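# Stand a toppled gift box upright and open its lid

## Task

A closed gift box is lying on one of its sides on the table. Turn it so it rests on its bottom, then open it so the lid is at least roughly upright (vertical or tipped back past vertical). Concealed magnets keep the lid's flap closed, so it takes some force to release.

## Robot and tools

Robot: one six-joint arm (shoulder pan, shoulder lift, elbow, wrist 1, wrist 2, wrist 3) carrying a right hand with sixteen hinge motors. There is only one arm, so every moving argument is a single row or list of rows, never one per arm. Cameras: cam_head_left, cam_head_right, cam_high, cam_low, cam_wrist (each 672x504).

Frames. Poses, velocities and targets in results are in the arm's base frame, which sits at (0, 0, +0.055) m in the scene frame and is almost level with it. Scene frame: origin on the table top under the base, +z up, +y to the left when facing +x. The hand point is just beyond the index/middle knuckles. Its own axes: +z runs along straight fingers toward the tips, +x crosses the palm away from the thumb, +y points out of the palm's face. A rigid mast near the wrist on the palm side can strike objects.

The 24-number row (all values in [-1, 1]): dx, dy, dz, rx, ry, rz, then index_mcp, index_abd, index_pip, index_dip, middle_mcp, middle_abd, middle_pip, middle_dip, ring_mcp, ring_abd, ring_pip, ring_dip, thumb_cmc, thumb_axl, thumb_mcp, thumb_ipl, current_limit, speed.
- dx..rz are an offset, not a pose: a shift of the hand point away from the current Hand target, along the base frame's axes. 1.0 = 0.6 m of travel or 180 degrees of turn; rx, ry, rz form one rotation vector, turning about the Hand target's position. All zeros means stay put.
- The sixteen motor numbers are absolute goal angles, each scaled linearly between that hinge's two stops. For fingers, +1 on _mcp/_pip/_dip curls toward the palm; straight is about -0.75 (_mcp), -0.58 (_pip), -0.70 (_dip); _abd straight is 0.00. For the thumb, +1 on thumb_cmc swings it in front of the palm (beside the palm at -0.71); thumb_axl rolls it (straight -0.68); thumb_mcp and thumb_ipl bend it (straight -0.23, -0.17).
- current_limit scales each motor's current cap from 0 mA at -1 to 550 mA at +1; speed sets how fast goals are approached, (speed + 1)/2 of 8.5 rad/s. Initial values +0.4 and -0.6. Both persist until changed. To keep the hand unchanged, repeat the last-sent sixteen numbers plus these two; at the start, read them from a result first.

execute_actions(actions, cameras): actions is a list of actions; each action is a list of up to 15 rows, one per 1/30 s step, 0.5 s in total; the last row repeats if fewer are given. Every row in an action is measured from the Hand target at that action's start, and the next action starts from the new Hand target, so repeating an offset keeps moving. An empty list returns the state with all camera images.

move(target, speed, blend, stop_force, zero, blocking, cameras): drives the hand point in a straight line. target is one 24-number row, or up to 15 rows sharing a 10 s budget; every row's offset counts from the same starting Hand target. speed is in m/s, 0.002 to 3.6 (default 0.25); turning is capped at twice that in rad/s. blend (m) rounds corners between listed targets; 0 stops at each. stop_force (N, 3 to 120) ends the path when the wrist sensor feels that much push against the motion; useful for gentle contact, unreliable while rotating, and should be omitted when backing away from something being pressed. zero (only with stop_force): true re-zeros the sensor first; false accumulates from the previous zero. blocking=false returns after about 0.5 s while motion continues; not allowed with stop_force. The result adds a move: line such as done (within 3 mm and 2 degrees), off_target, moving, held or fault, plus which limits acted (paced, held).

wait(seconds 0 to 10, cameras); stop(cameras) brakes a running move; zoom_image(camera, region [x0, y0, x1, y1] pixels, at most 504 by 504) enlarges part of the latest image of a camera; zero_wrist_force() re-zeros the force sensor without moving; finished_scene(scene) ends the current scene, given its number, and cannot be undone.

Results: end_effector_position (m) and end_effector_quat_wxyz, velocities, the Hand target (last commanded pose after clipping; the next offset starts here), joint positions and torques, Wrist force/torque in the hand point's own axes plus the peak since last shown, and per-motor lists hand_goal, hand_measured, hand_current_ma, hand_state (moving, goal, blocked, overload). Warnings: MOTOR HOT, TORQUE FAULT, HAND FAULT, OVER-TEMPERATURE FAULT.

Behaviour to respect: the controller clips each commanded orientation to within 32 degrees of the current one, so large turns take several steps. The hand often stops short of the Hand target; send the remaining gap as an offset. To stop pressing, command the target back beyond the hand point. The arm is stiff: aiming even slightly past a firm contact can trigger a fault that freezes it for 10 s; a force near 150 N or joint torque at its limit (138 N m for the big joints, 25.7 N m for the wrist joints) does the same. Fingers grip only while their goal lies beyond the object's surface; a motor at 495 mA or more for 5 s shuts down for 10 s. Avoid paths near the arm's own base, fast collisions, and long holds at full stretch (heat). Never let the box fall or be left off the table, avoid slamming or dropping it, and leave it resting upright with the lid open on its own before ending the scene.

Each tool is called after "Call:" as name(argument=value, ...), one argument or row to a line, values as JSON.

## Session

Call:
execute_actions(
  actions=[],
)

Scene clock: 0.00 s.
end_effector_position=(+0.2456, -0.3642, +0.1743) hand_goal=(-0.754, +0.000, -0.576, -0.696, -0.754, +0.000, -0.576, -0.696, -0.754, +0.000, -0.576, -0.696, -0.714, -0.678, -0.226, -0.168) hand_measured=(-0.754, +0.000, -0.576, -0.696, -0.754, +0.000, -0.576, -0.696, -0.754, +0.000, -0.576, -0.696, -0.714, -0.678, -0.226, -0.168) hand_current_ma=(+0, +0, +0, +0, +0, +0, +0, +0, +0, +0, +0, +0, +0, +0, +0, +0) hand_state=(goal, goal, goal, goal, goal, goal, goal, goal, goal, goal, goal, goal, goal, goal, goal, goal) hand_current_limit=0.40 hand_speed=-0.60 end_effector_quat_wxyz=(+0.131, +0.905, -0.377, +0.146)
Joint positions: [-1.07 -1.702 2.355 -2.619 -1.592 1.287]
Joint velocities: within noise
Joint torques (N m): no reading
Wrist force (N): no reading
Wrist torque (N m): no reading
Wrist force, peak (N): no reading
Hand target: +0.2456, -0.3642, +0.1743; +0.131, +0.905, -0.377, +0.146

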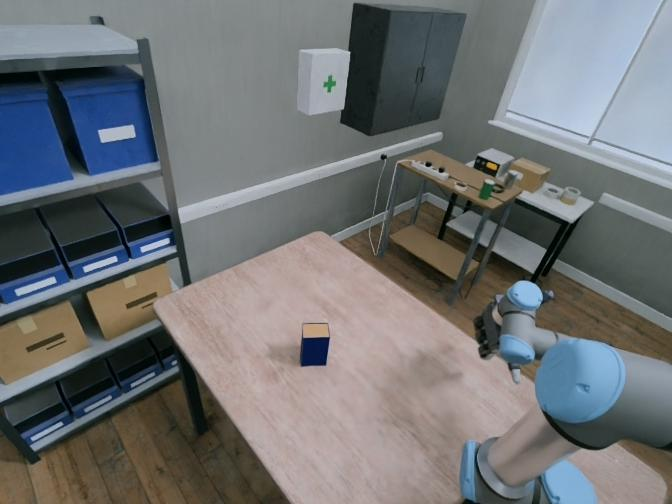

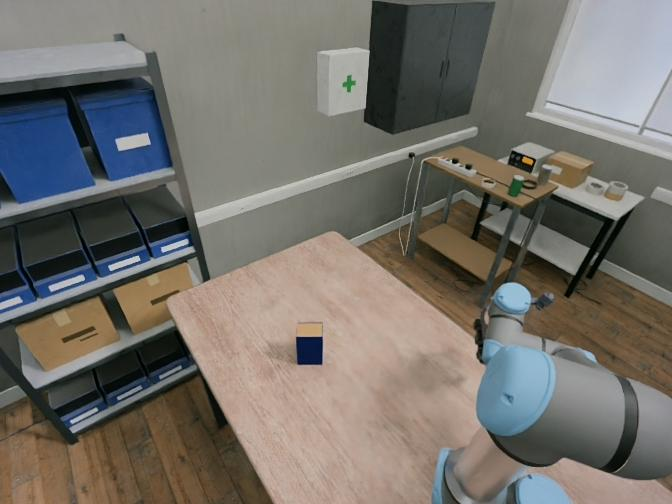

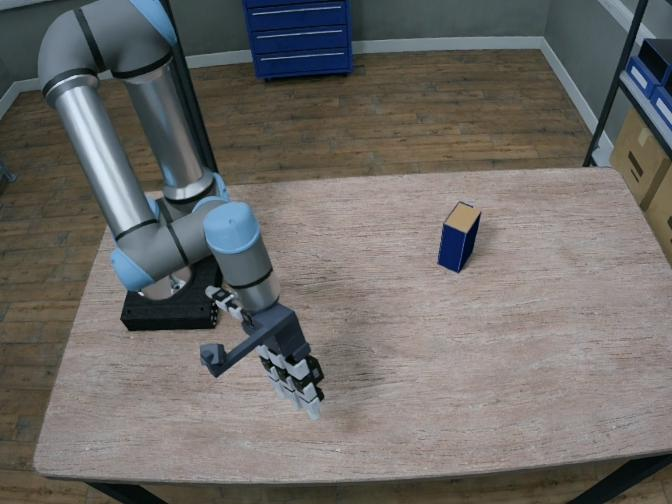

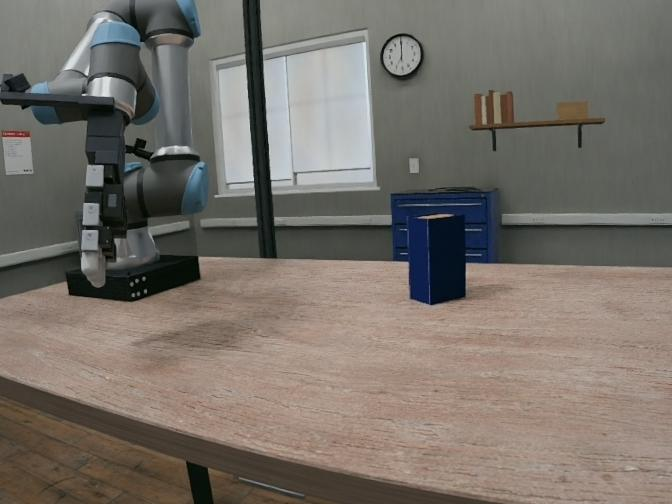

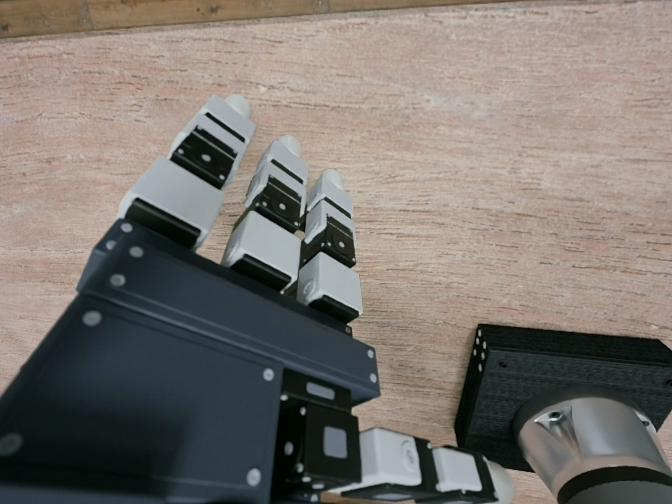

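Call:
zoom_image(
  camera="cam_high",
  region=[400, 180, 520, 290],
)

Call:
zoom_image(
  camera="cam_low",
  region=[380, 190, 500, 320],
)

Call:
zoom_image(
  camera="cam_head_left",
  region=[270, 300, 360, 380],
)

Scaled by 4.200 from the camera's 672x504 image, which has a finer 960x720 frame.

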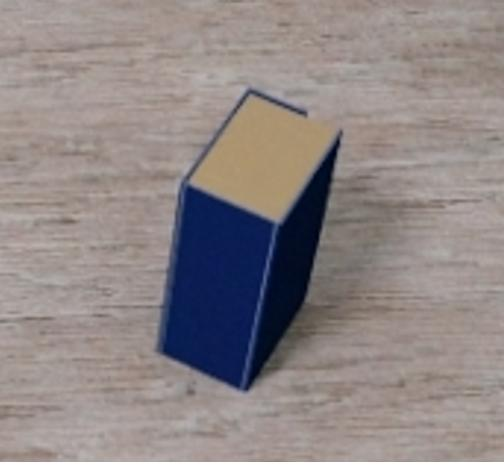

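Scaled by 3.877 from the camera's 672x504 image, which has a finer 960x720 frame.

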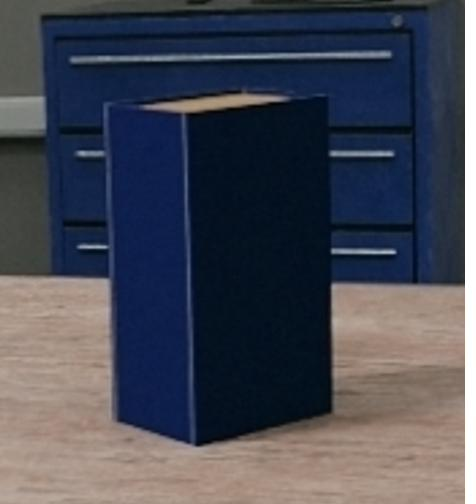

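Scaled by 5.600 from the camera's 672x504 image, which has a finer 960x720 frame.

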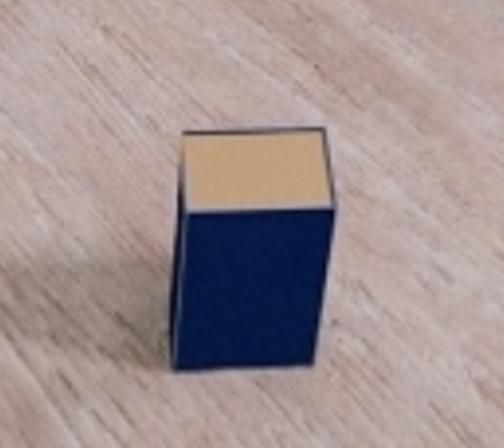

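Call:
move(
  target=[0.22,0.77,0.22,-0.05,-0.127,0.099,-0.754,0,-0.576,-0.696,-0.754,0,-0.576,-0.696,-0.754,0,-0.576,-0.696,0.571,-0.678,-0.226,-0.168,0.4,-0.2],
  cameras=["all"],
)

Scene clock: 40.93 s.
end_effector_position=(+0.3776, +0.0978, +0.3063) hand_goal=(-0.754, +0.000, -0.576, -0.696, -0.754, +0.000, -0.576, -0.696, -0.754, +0.000, -0.576, -0.696, +0.570, -0.678, -0.226, -0.168) hand_measured=(-0.754, +0.000, -0.576, -0.696, -0.754, +0.000, -0.576, -0.696, -0.754, +0.000, -0.576, -0.696, +0.560, -0.678, -0.224, -0.168) hand_current_ma=(+0, +0, +0, +0, +0, +0, +0, +0, +0, +0, +0, +0, -11, +0, +2, +0) hand_state=(goal, goal, goal, goal, goal, goal, goal, goal, goal, goal, goal, goal, goal, goal, goal, goal) hand_current_limit=0.40 hand_speed=-0.20 end_effector_quat_wxyz=(+0.100, +0.892, -0.240, +0.369)
Joint positions: [0.338 -1.781 2.167 -2.532 -2.138 2.262]
Joint torques (N m): [14.67 0.6 -31.94 -1.56 -3.13 1.6]
Wrist force (N): [0.4 -0.4 -0.4]
Wrist torque (N m): [0.09 0.07 0.01]
Wrist force, peak (N): [0.0 -1.9 -1.3]
Hand target: +0.3776, +0.0978, +0.3063; +0.100, +0.892, -0.240, +0.369
Off the commanded pose: 0.000 m, 0 deg.
move: done

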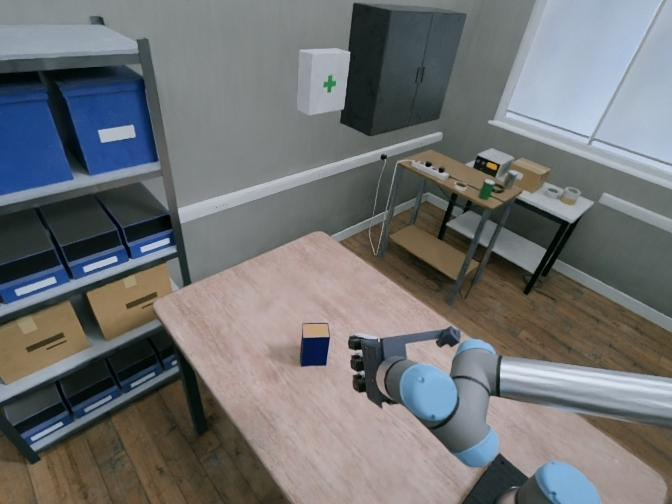

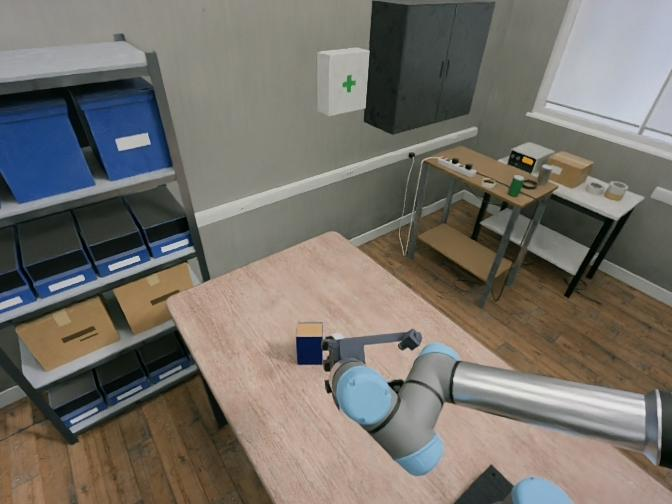

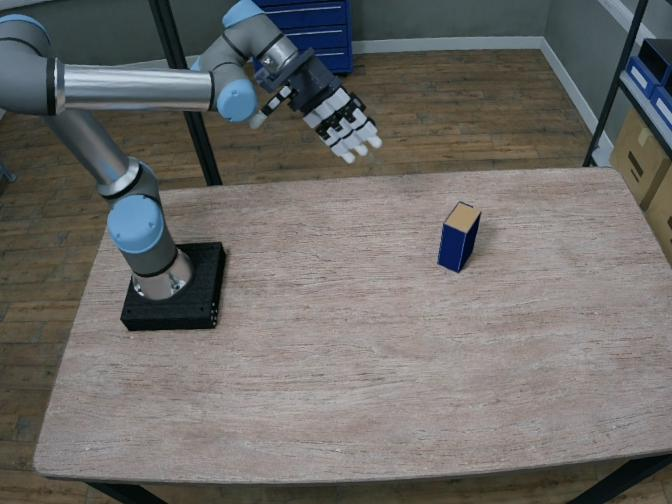

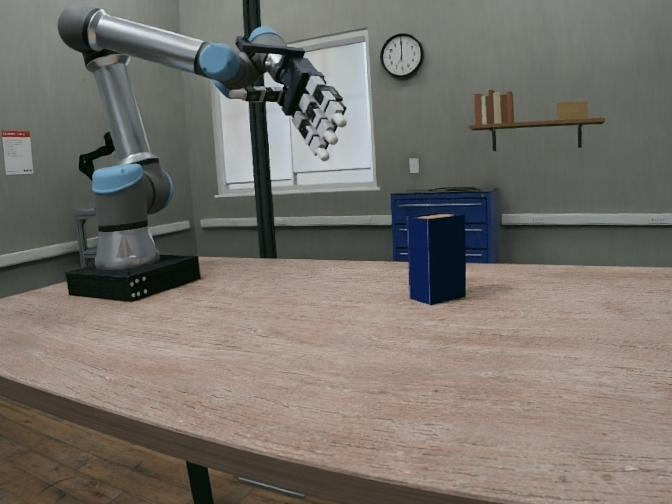

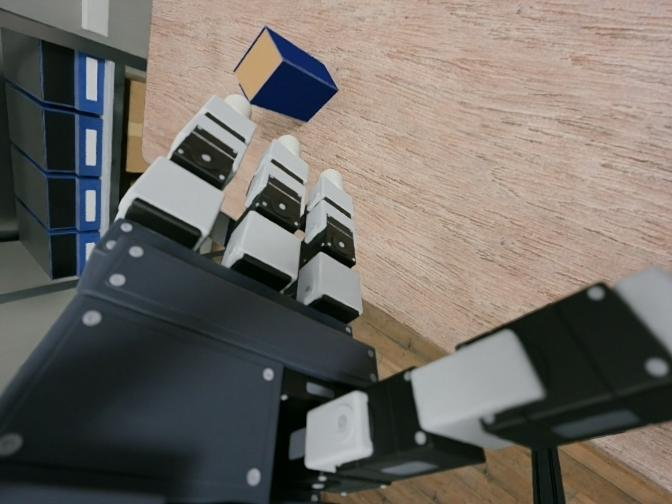

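Call:
zoom_image(
  camera="cam_wrist",
  region=[220, 10, 360, 130],
)

Scaled by 3.600 from the camera's 672x504 image, which has a finer 960x720 frame.

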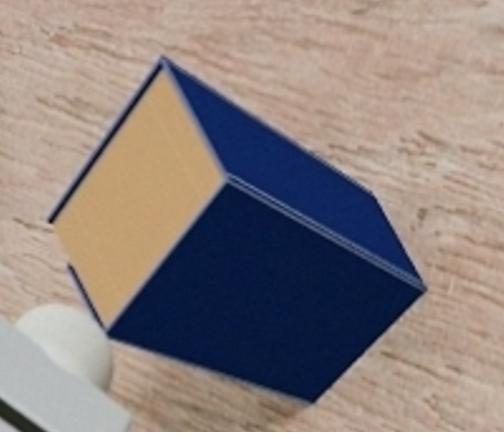

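Call:
move(
  target=[0.297,0.14,-0.2,-0.125,-0.2165,0,-0.754,0,-0.576,-0.696,-0.754,0,-0.576,-0.696,-0.754,0,-0.576,-0.696,0.571,-0.678,-0.226,-0.168,0.4,-0.2],
  cameras=["all"],
)

Call:
zoom_image(
  camera="cam_low",
  region=[250, 90, 510, 330],
)

Call:
zoom_image(
  camera="cam_high",
  region=[300, 80, 540, 300],
)

Scene clock: 75.30 s.
end_effector_position=(+0.4000, +0.1095, +0.2892) hand_goal=(-0.754, +0.000, -0.576, -0.696, -0.754, +0.000, -0.576, -0.696, -0.754, +0.000, -0.576, -0.696, +0.570, -0.678, -0.226, -0.168) hand_measured=(-0.754, +0.000, -0.576, -0.696, -0.754, +0.000, -0.576, -0.696, -0.754, +0.000, -0.576, -0.696, +0.560, -0.678, -0.224, -0.168) hand_current_ma=(+0, +0, +0, +0, +0, +0, +0, +0, +0, +0, +0, +0, -11, +0, +2, +0) hand_state=(goal, goal, goal, goal, goal, goal, goal, goal, goal, goal, goal, goal, goal, goal, goal, goal) hand_current_limit=0.40 hand_speed=-0.20 end_effector_quat_wxyz=(+0.113, +0.873, -0.235, +0.412)
Joint positions: [0.383 -1.67 2.184 -2.724 -2.228 2.254]
Joint torques (N m): [-13.07 -30.12 -32.05 -1.16 1.02 1.75]
Wrist force (N): [0.5 -0.5 -0.7]
Wrist torque (N m): [0.14 0.12 0.01]
Wrist force, peak (N): [-1.0 -3.0 3.3]
Hand target: +0.3999, +0.1095, +0.2892; +0.113, +0.873, -0.235, +0.412 (not the last commanded pose)
Off the commanded pose: 0.200 m, 39 deg.
move: held (a check stopped the path); limits=held
pose unreachable: on one or more control steps of this call, first in action 0 (counted from 0), an arm could not follow its commanded pose, so it was not sent that pose on those steps. It may still have moved: this result reports where it is.
cause: moving toward the commanded pose would bring two parts of the arm too close to each other (joints 4 (wrist 1) to 6 (wrist 3) lie between them).

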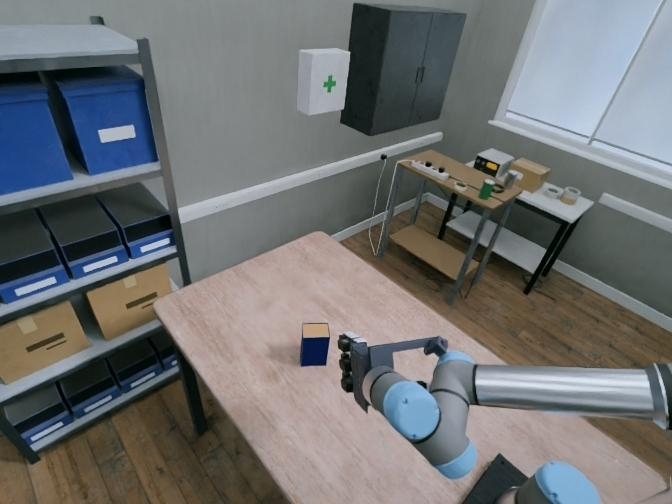

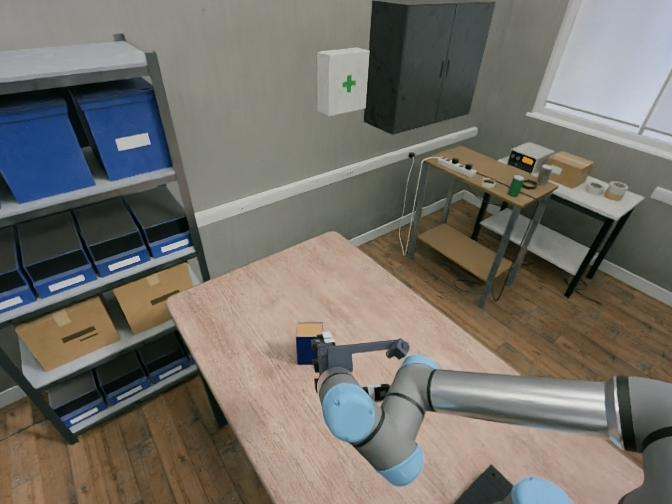

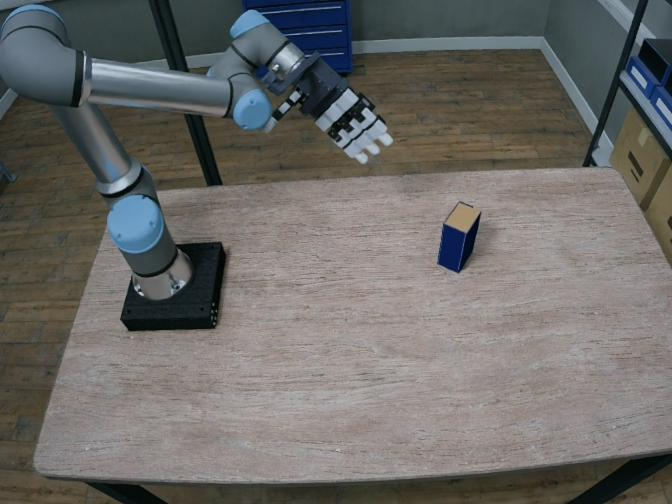

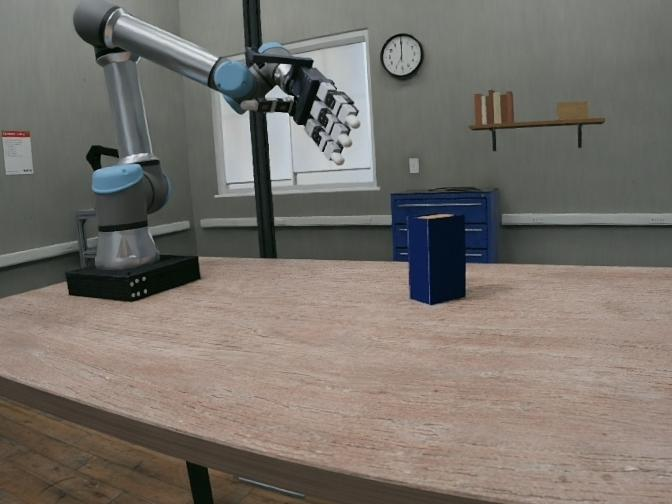

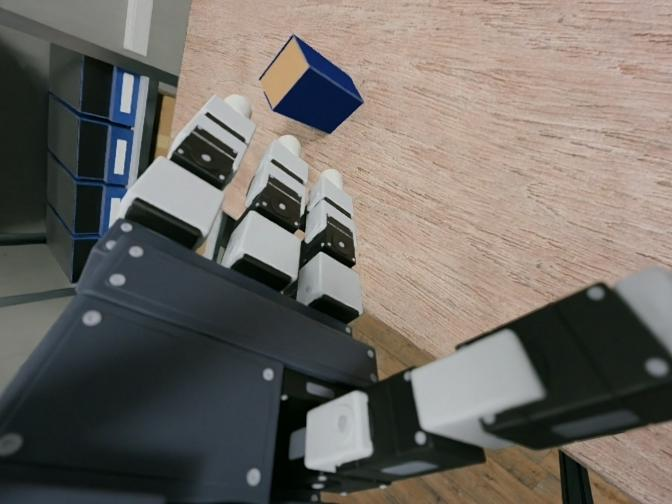

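Scaled by 1.938 from the camera's 672x504 image, which has a finer 960x720 frame.

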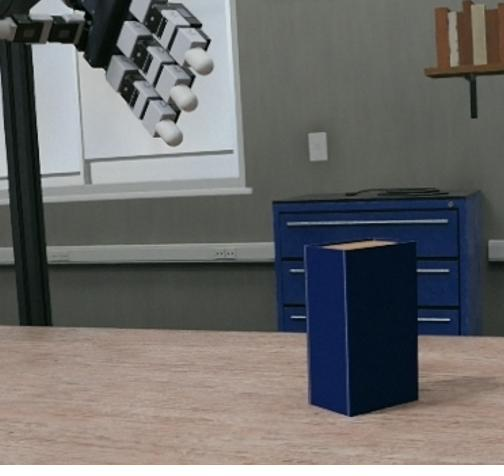

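Scaled by 2.100 from the camera's 672x504 image, which has a finer 960x720 frame.

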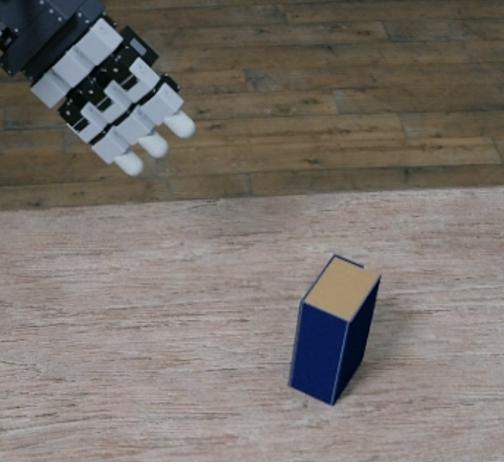

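Call:
move(
  target=[
    [0.27,0.12,-0.05,0,0,0,-0.754,0,-0.576,-0.696,-0.754,0,-0.576,-0.696,-0.754,0,-0.576,-0.696,0.571,-0.678,-0.226,-0.168,0.4,-0.2],
    [0.27,0.12,-0.2,-0.06,-0.104,0,-0.754,0,-0.576,-0.696,-0.754,0,-0.576,-0.696,-0.754,0,-0.576,-0.696,0.571,-0.678,-0.226,-0.168,0.4,-0.2],
  ],
  cameras=["all"],
)

Call:
zoom_image(
  camera="cam_low",
  region=[250, 90, 510, 330],
)

Call:
zoom_image(
  camera="cam_high",
  region=[300, 80, 540, 300],
)

Scene clock: 82.40 s.
end_effector_position=(+0.5617, +0.1814, +0.2556) hand_goal=(-0.754, +0.000, -0.576, -0.696, -0.754, +0.000, -0.576, -0.696, -0.754, +0.000, -0.576, -0.696, +0.570, -0.678, -0.226, -0.168) hand_measured=(-0.754, -0.002, -0.576, -0.696, -0.754, -0.002, -0.576, -0.696, -0.754, -0.002, -0.576, -0.696, +0.560, -0.678, -0.224, -0.168) hand_current_ma=(+0, -1, +0, +0, +0, -1, +0, +0, +0, -1, +0, +0, -12, +0, +2, +0) hand_state=(goal, goal, goal, goal, goal, goal, goal, goal, goal, goal, goal, goal, goal, goal, goal, goal) hand_current_limit=0.40 hand_speed=-0.20 end_effector_quat_wxyz=(+0.115, +0.871, -0.234, +0.417)
Joint positions: [0.397 -1.226 1.778 -2.765 -2.246 2.261]
Joint torques (N m): [-12.88 -47.58 -30.22 -1.22 0.96 1.52]
Wrist force (N): [0.4 -0.5 -0.4]
Wrist torque (N m): [0.11 0.12 0.00]
Wrist force, peak (N): [-5.1 -0.3 2.1]
Hand target: +0.5617, +0.1814, +0.2556; +0.115, +0.871, -0.234, +0.417 (not the last commanded pose)
Off the commanded pose: 0.086 m, 21 deg.
move: held (a check stopped the path); path passed 1 of 2 targets; limits=held
pose unreachable: on one or more control steps of this call, first in action 0 (counted from 0), an arm could not follow its commanded pose, so it was not sent that pose on those steps. It may still have moved: this result reports where it is.
cause: moving toward the commanded pose would bring two parts of the arm too close to each other (joints 4 (wrist 1) to 6 (wrist 3) lie between them).

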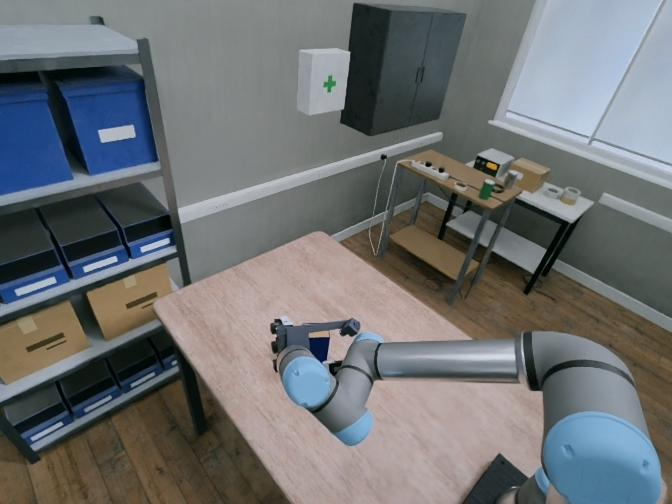

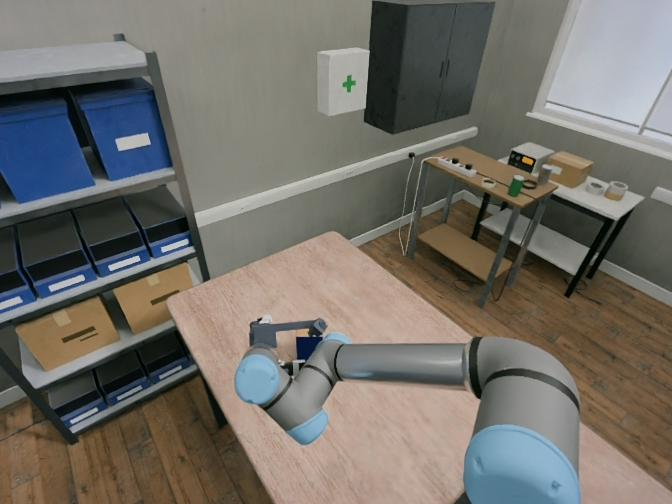

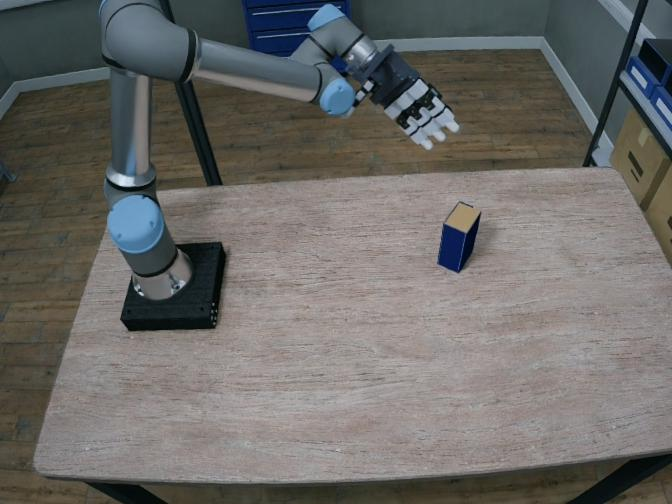

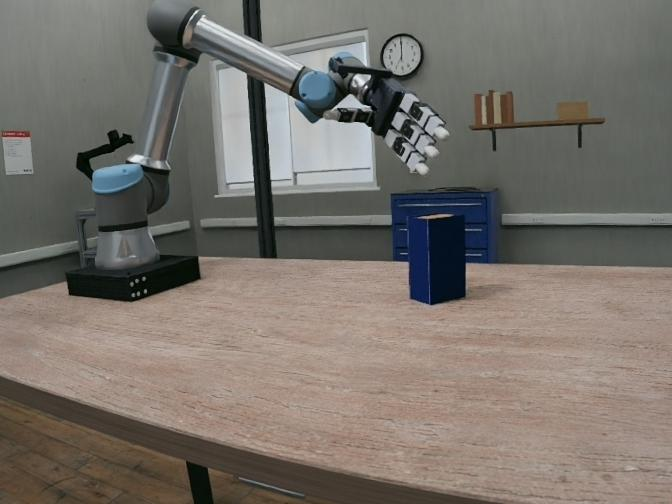

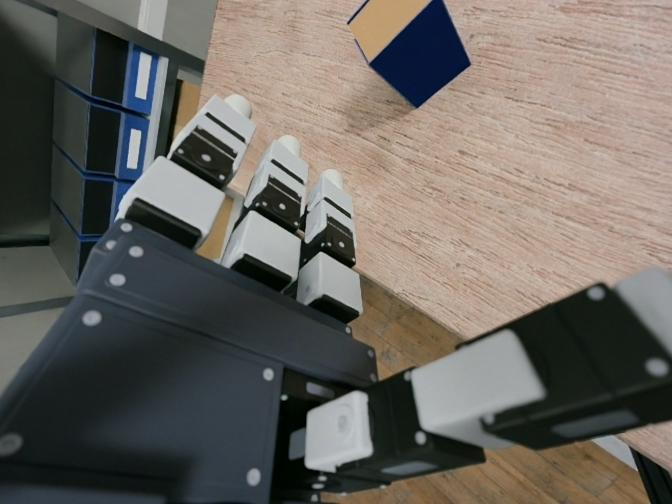

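Scaled by 1.938 from the camera's 672x504 image, which has a finer 960x720 frame.

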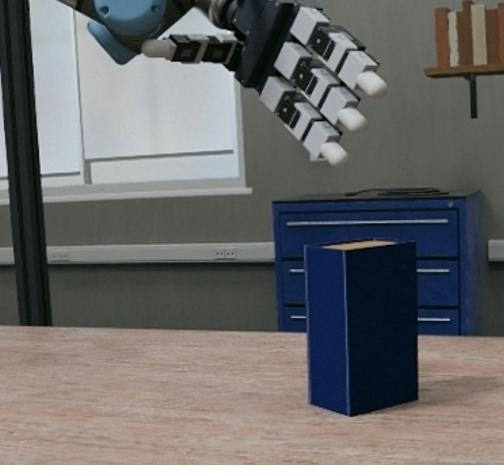

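Scaled by 2.100 from the camera's 672x504 image, which has a finer 960x720 frame.

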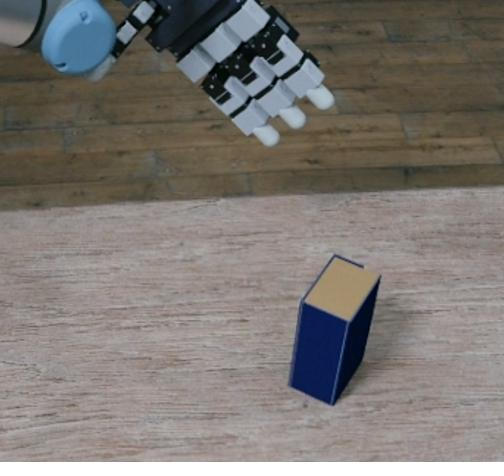

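Call:
move(
  target=[
    [-0.02,-0.3,0.11,0.513,-0.04,0.223,-0.754,0,-0.576,-0.696,0.26,0,-0.576,-0.696,-0.754,0,-0.576,-0.696,0.814,-0.678,-0.45,-0.168,0.4,-0.2],
    [0.32,-0.07,0.11,0.513,-0.04,0.223,-0.754,0,-0.576,-0.696,0.26,0,-0.576,-0.696,-0.754,0,-0.576,-0.696,0.814,-0.678,-0.45,-0.168,0.4,-0.2],
  ],
  cameras=["all"],
)

Call:
zoom_image(
  camera="cam_high",
  region=[300, 80, 540, 300],
)

Call:
zoom_image(
  camera="cam_low",
  region=[300, 90, 540, 330],
)

Scene clock: 161.27 s.
end_effector_position=(+0.7537, +0.1394, +0.3216) hand_goal=(-0.754, +0.000, -0.576, -0.696, +0.260, +0.000, -0.576, -0.696, -0.754, +0.000, -0.576, -0.696, +0.814, -0.678, -0.450, -0.168) hand_measured=(-0.748, -0.002, -0.576, -0.696, +0.262, -0.002, -0.576, -0.696, -0.746, -0.002, -0.576, -0.696, +0.808, -0.674, -0.446, -0.166) hand_current_ma=(+7, -1, +0, +0, +1, -1, +0, +0, +8, -1, +0, +0, -6, +3, +4, +2) hand_state=(goal, goal, goal, goal, goal, goal, goal, goal, goal, goal, goal, goal, goal, goal, goal, goal) hand_current_limit=0.40 hand_speed=-0.20 end_effector_quat_wxyz=(+0.682, -0.684, +0.183, -0.184)
Joint positions: [-0.31 -0.921 0.907 0.021 0.215 -0.008]
Joint torques (N m): [13.96 -35.97 -30.53 1.37 2.13 -2.03]
Wrist force (N): [-1.2 -0.6 2.3]
Wrist torque (N m): [0.21 0.16 0.38]
Wrist force, peak (N): [-3.1 -0.6 2.9]
Hand target: +0.7537, +0.1394, +0.3216; +0.682, -0.684, +0.183, -0.184
Off the commanded pose: 0.000 m, 0 deg.
move: done

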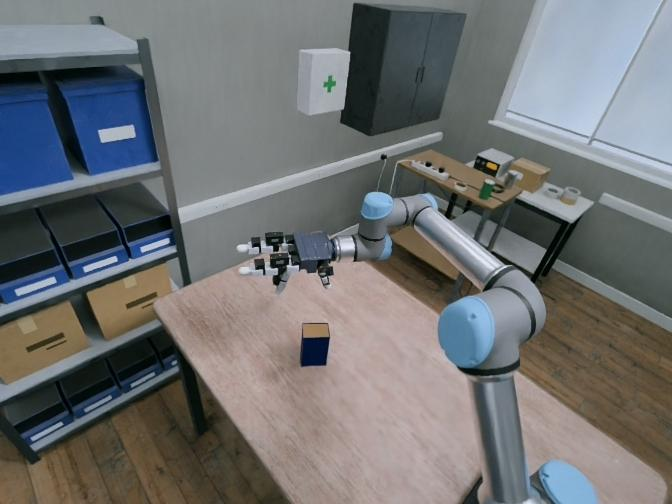

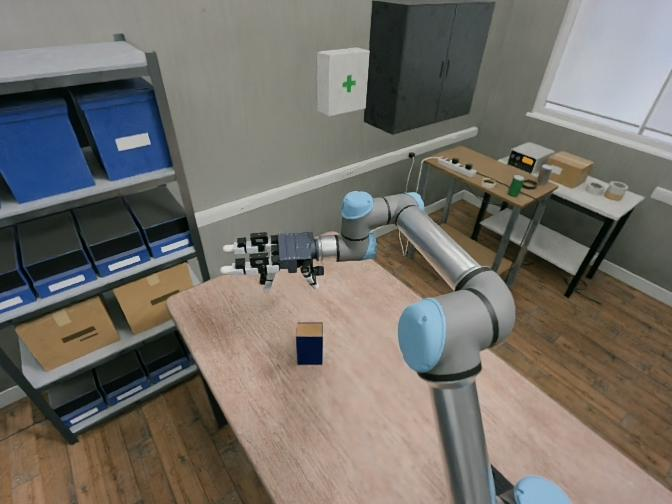

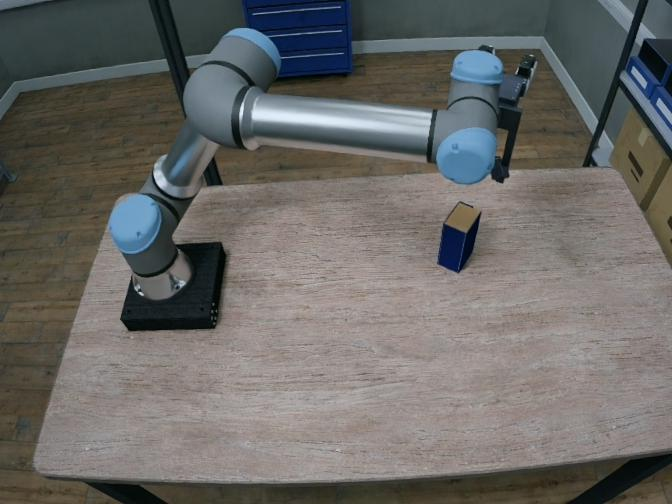

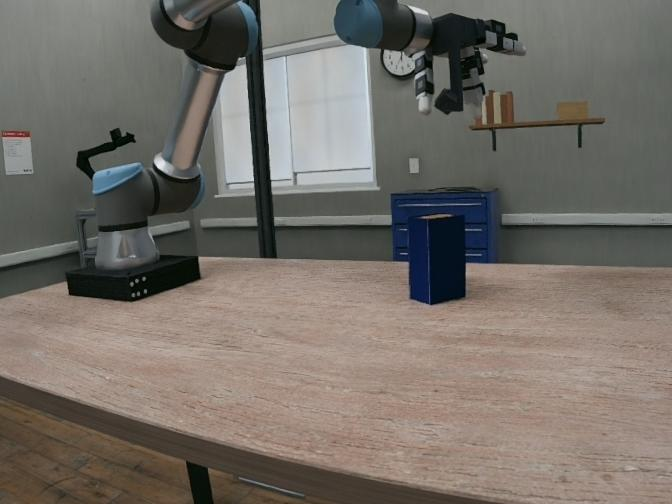

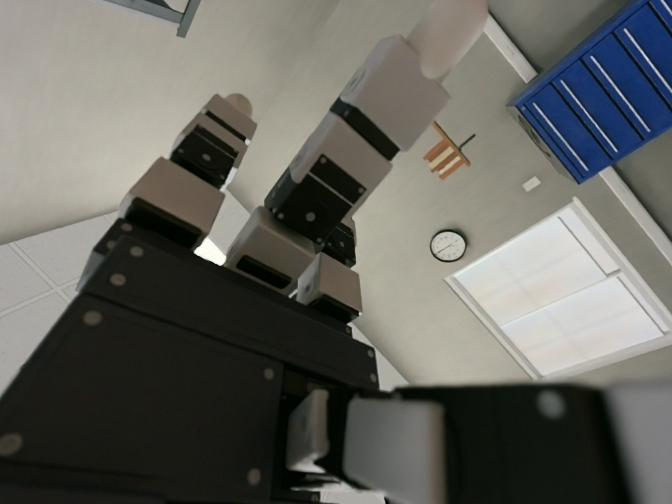

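Scaled by 2.100 from the camera's 672x504 image, which has a finer 960x720 frame.

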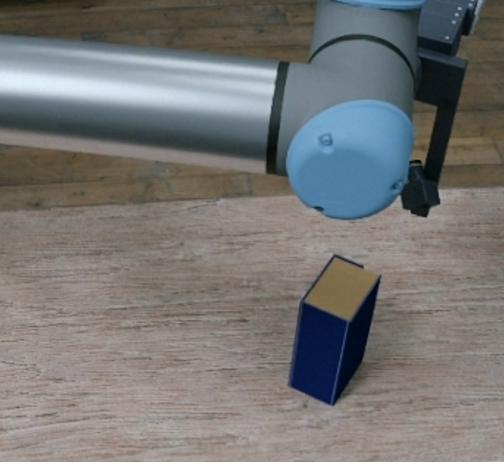

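Scaled by 2.100 from the camera's 672x504 image, which has a finer 960x720 frame.

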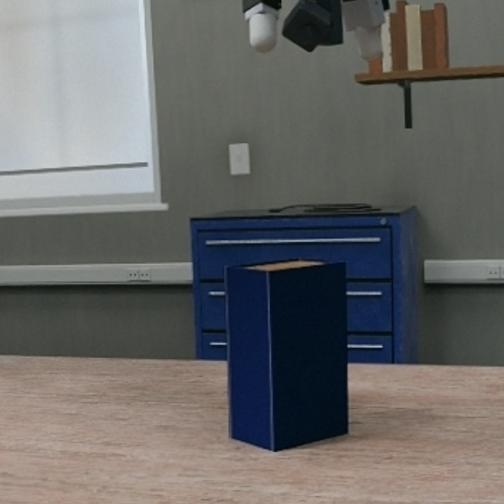

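Call:
move(
  target=[-0.006,-0.052,-0.185,0,0,0,-0.754,0,-0.576,-0.696,0.26,0,-0.576,-0.696,-0.754,0,-0.576,-0.696,0.814,-0.678,-0.45,-0.168,0.4,-0.2],
  cameras=["all"],
)

Call:
zoom_image(
  camera="cam_low",
  region=[340, 140, 540, 320],
)

Call:
zoom_image(
  camera="cam_head_right",
  region=[200, 240, 380, 390],
)

Call:
zoom_image(
  camera="cam_high",
  region=[400, 120, 560, 290],
)

Scene clock: 182.40 s.
end_effector_position=(+0.7501, +0.1082, +0.2106) hand_goal=(-0.754, +0.000, -0.576, -0.696, +0.260, +0.000, -0.576, -0.696, -0.754, +0.000, -0.576, -0.696, +0.814, -0.678, -0.450, -0.168) hand_measured=(-0.746, -0.002, -0.576, -0.696, +0.262, -0.002, -0.576, -0.696, -0.746, -0.002, -0.576, -0.696, +0.808, -0.674, -0.446, -0.166) hand_current_ma=(+8, -1, +0, +0, +1, -1, +0, +0, +10, -1, +0, +0, -6, +3, +4, +2) hand_state=(goal, goal, goal, goal, goal, goal, goal, goal, goal, goal, goal, goal, goal, goal, goal, goal) hand_current_limit=0.40 hand_speed=-0.20 end_effector_quat_wxyz=(+0.682, -0.684, +0.183, -0.184)
Joint positions: [-0.357 -0.881 1.124 -0.225 0.167 -0.02]
Joint torques (N m): [-13.41 -62.52 -11.56 -1.92 -2.03 1.47]
Wrist force (N): [-1.6 -0.6 2.1]
Wrist torque (N m): [0.27 0.22 0.26]
Wrist force, peak (N): [-1.7 -2.6 2.7]
Hand target: +0.7501, +0.1082, +0.2106; +0.682, -0.684, +0.183, -0.184
Off the commanded pose: 0.000 m, 0 deg.
move: done

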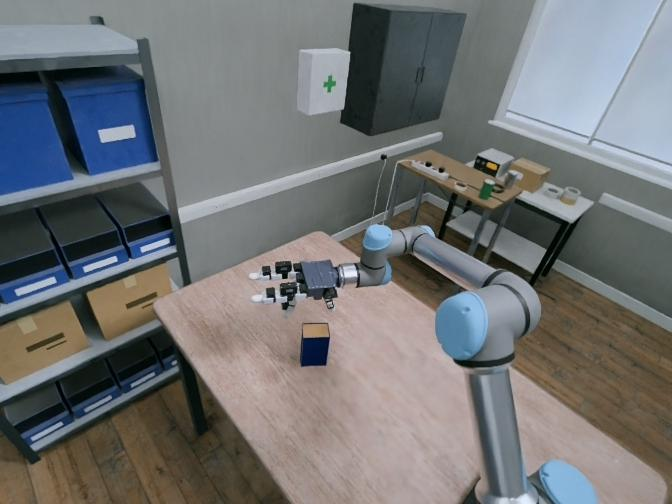

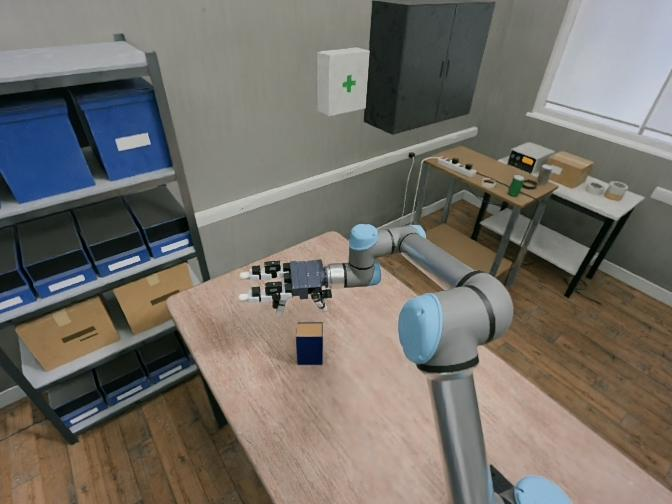

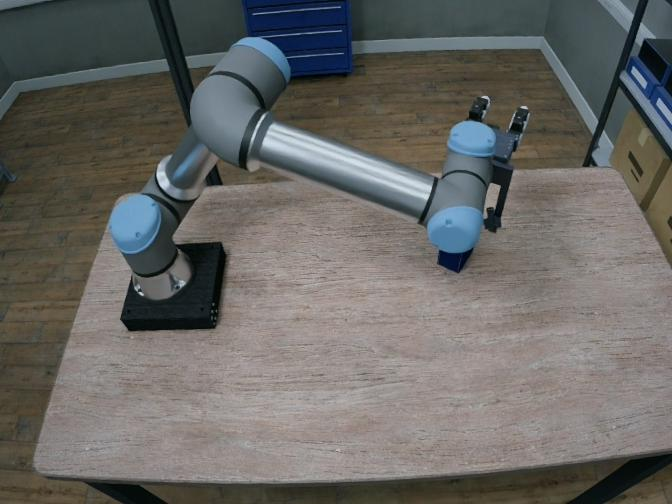

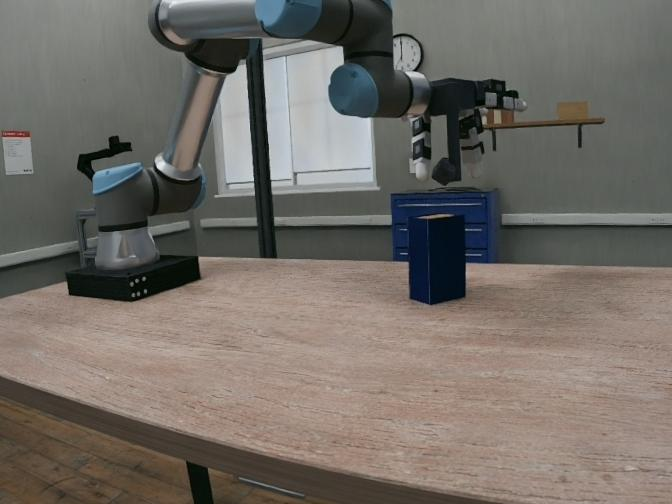

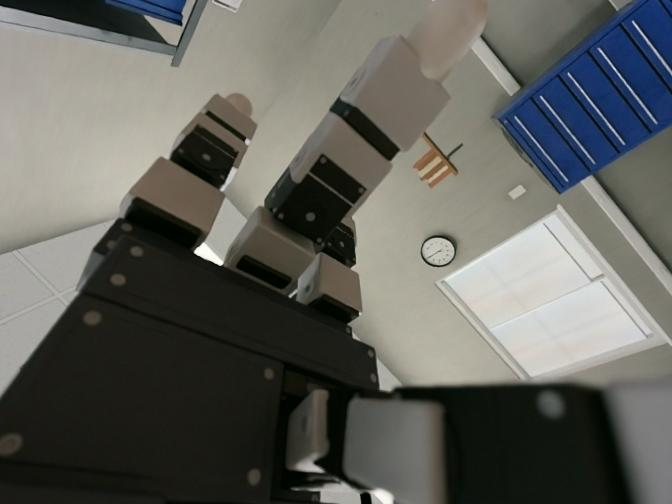

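Scaled by 2.520 from the camera's 672x504 image, which has a finer 960x720 frame.

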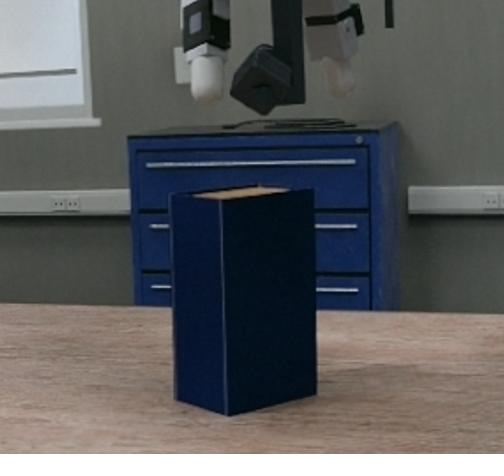

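Scaled by 2.800 from the camera's 672x504 image, which has a finer 960x720 frame.

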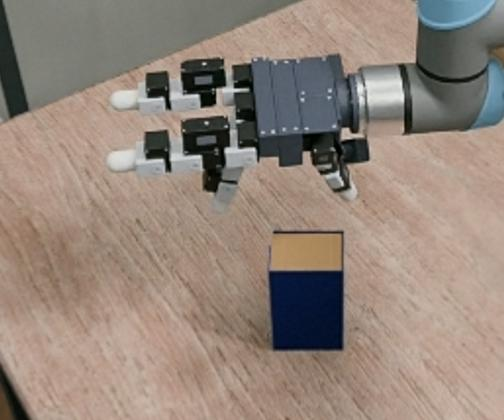

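Scaled by 2.965 from the camera's 672x504 image, which has a finer 960x720 frame.

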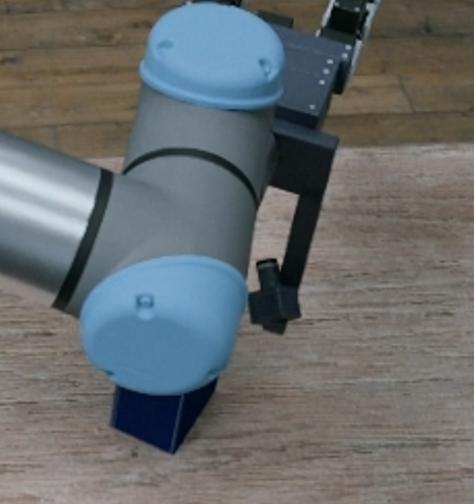

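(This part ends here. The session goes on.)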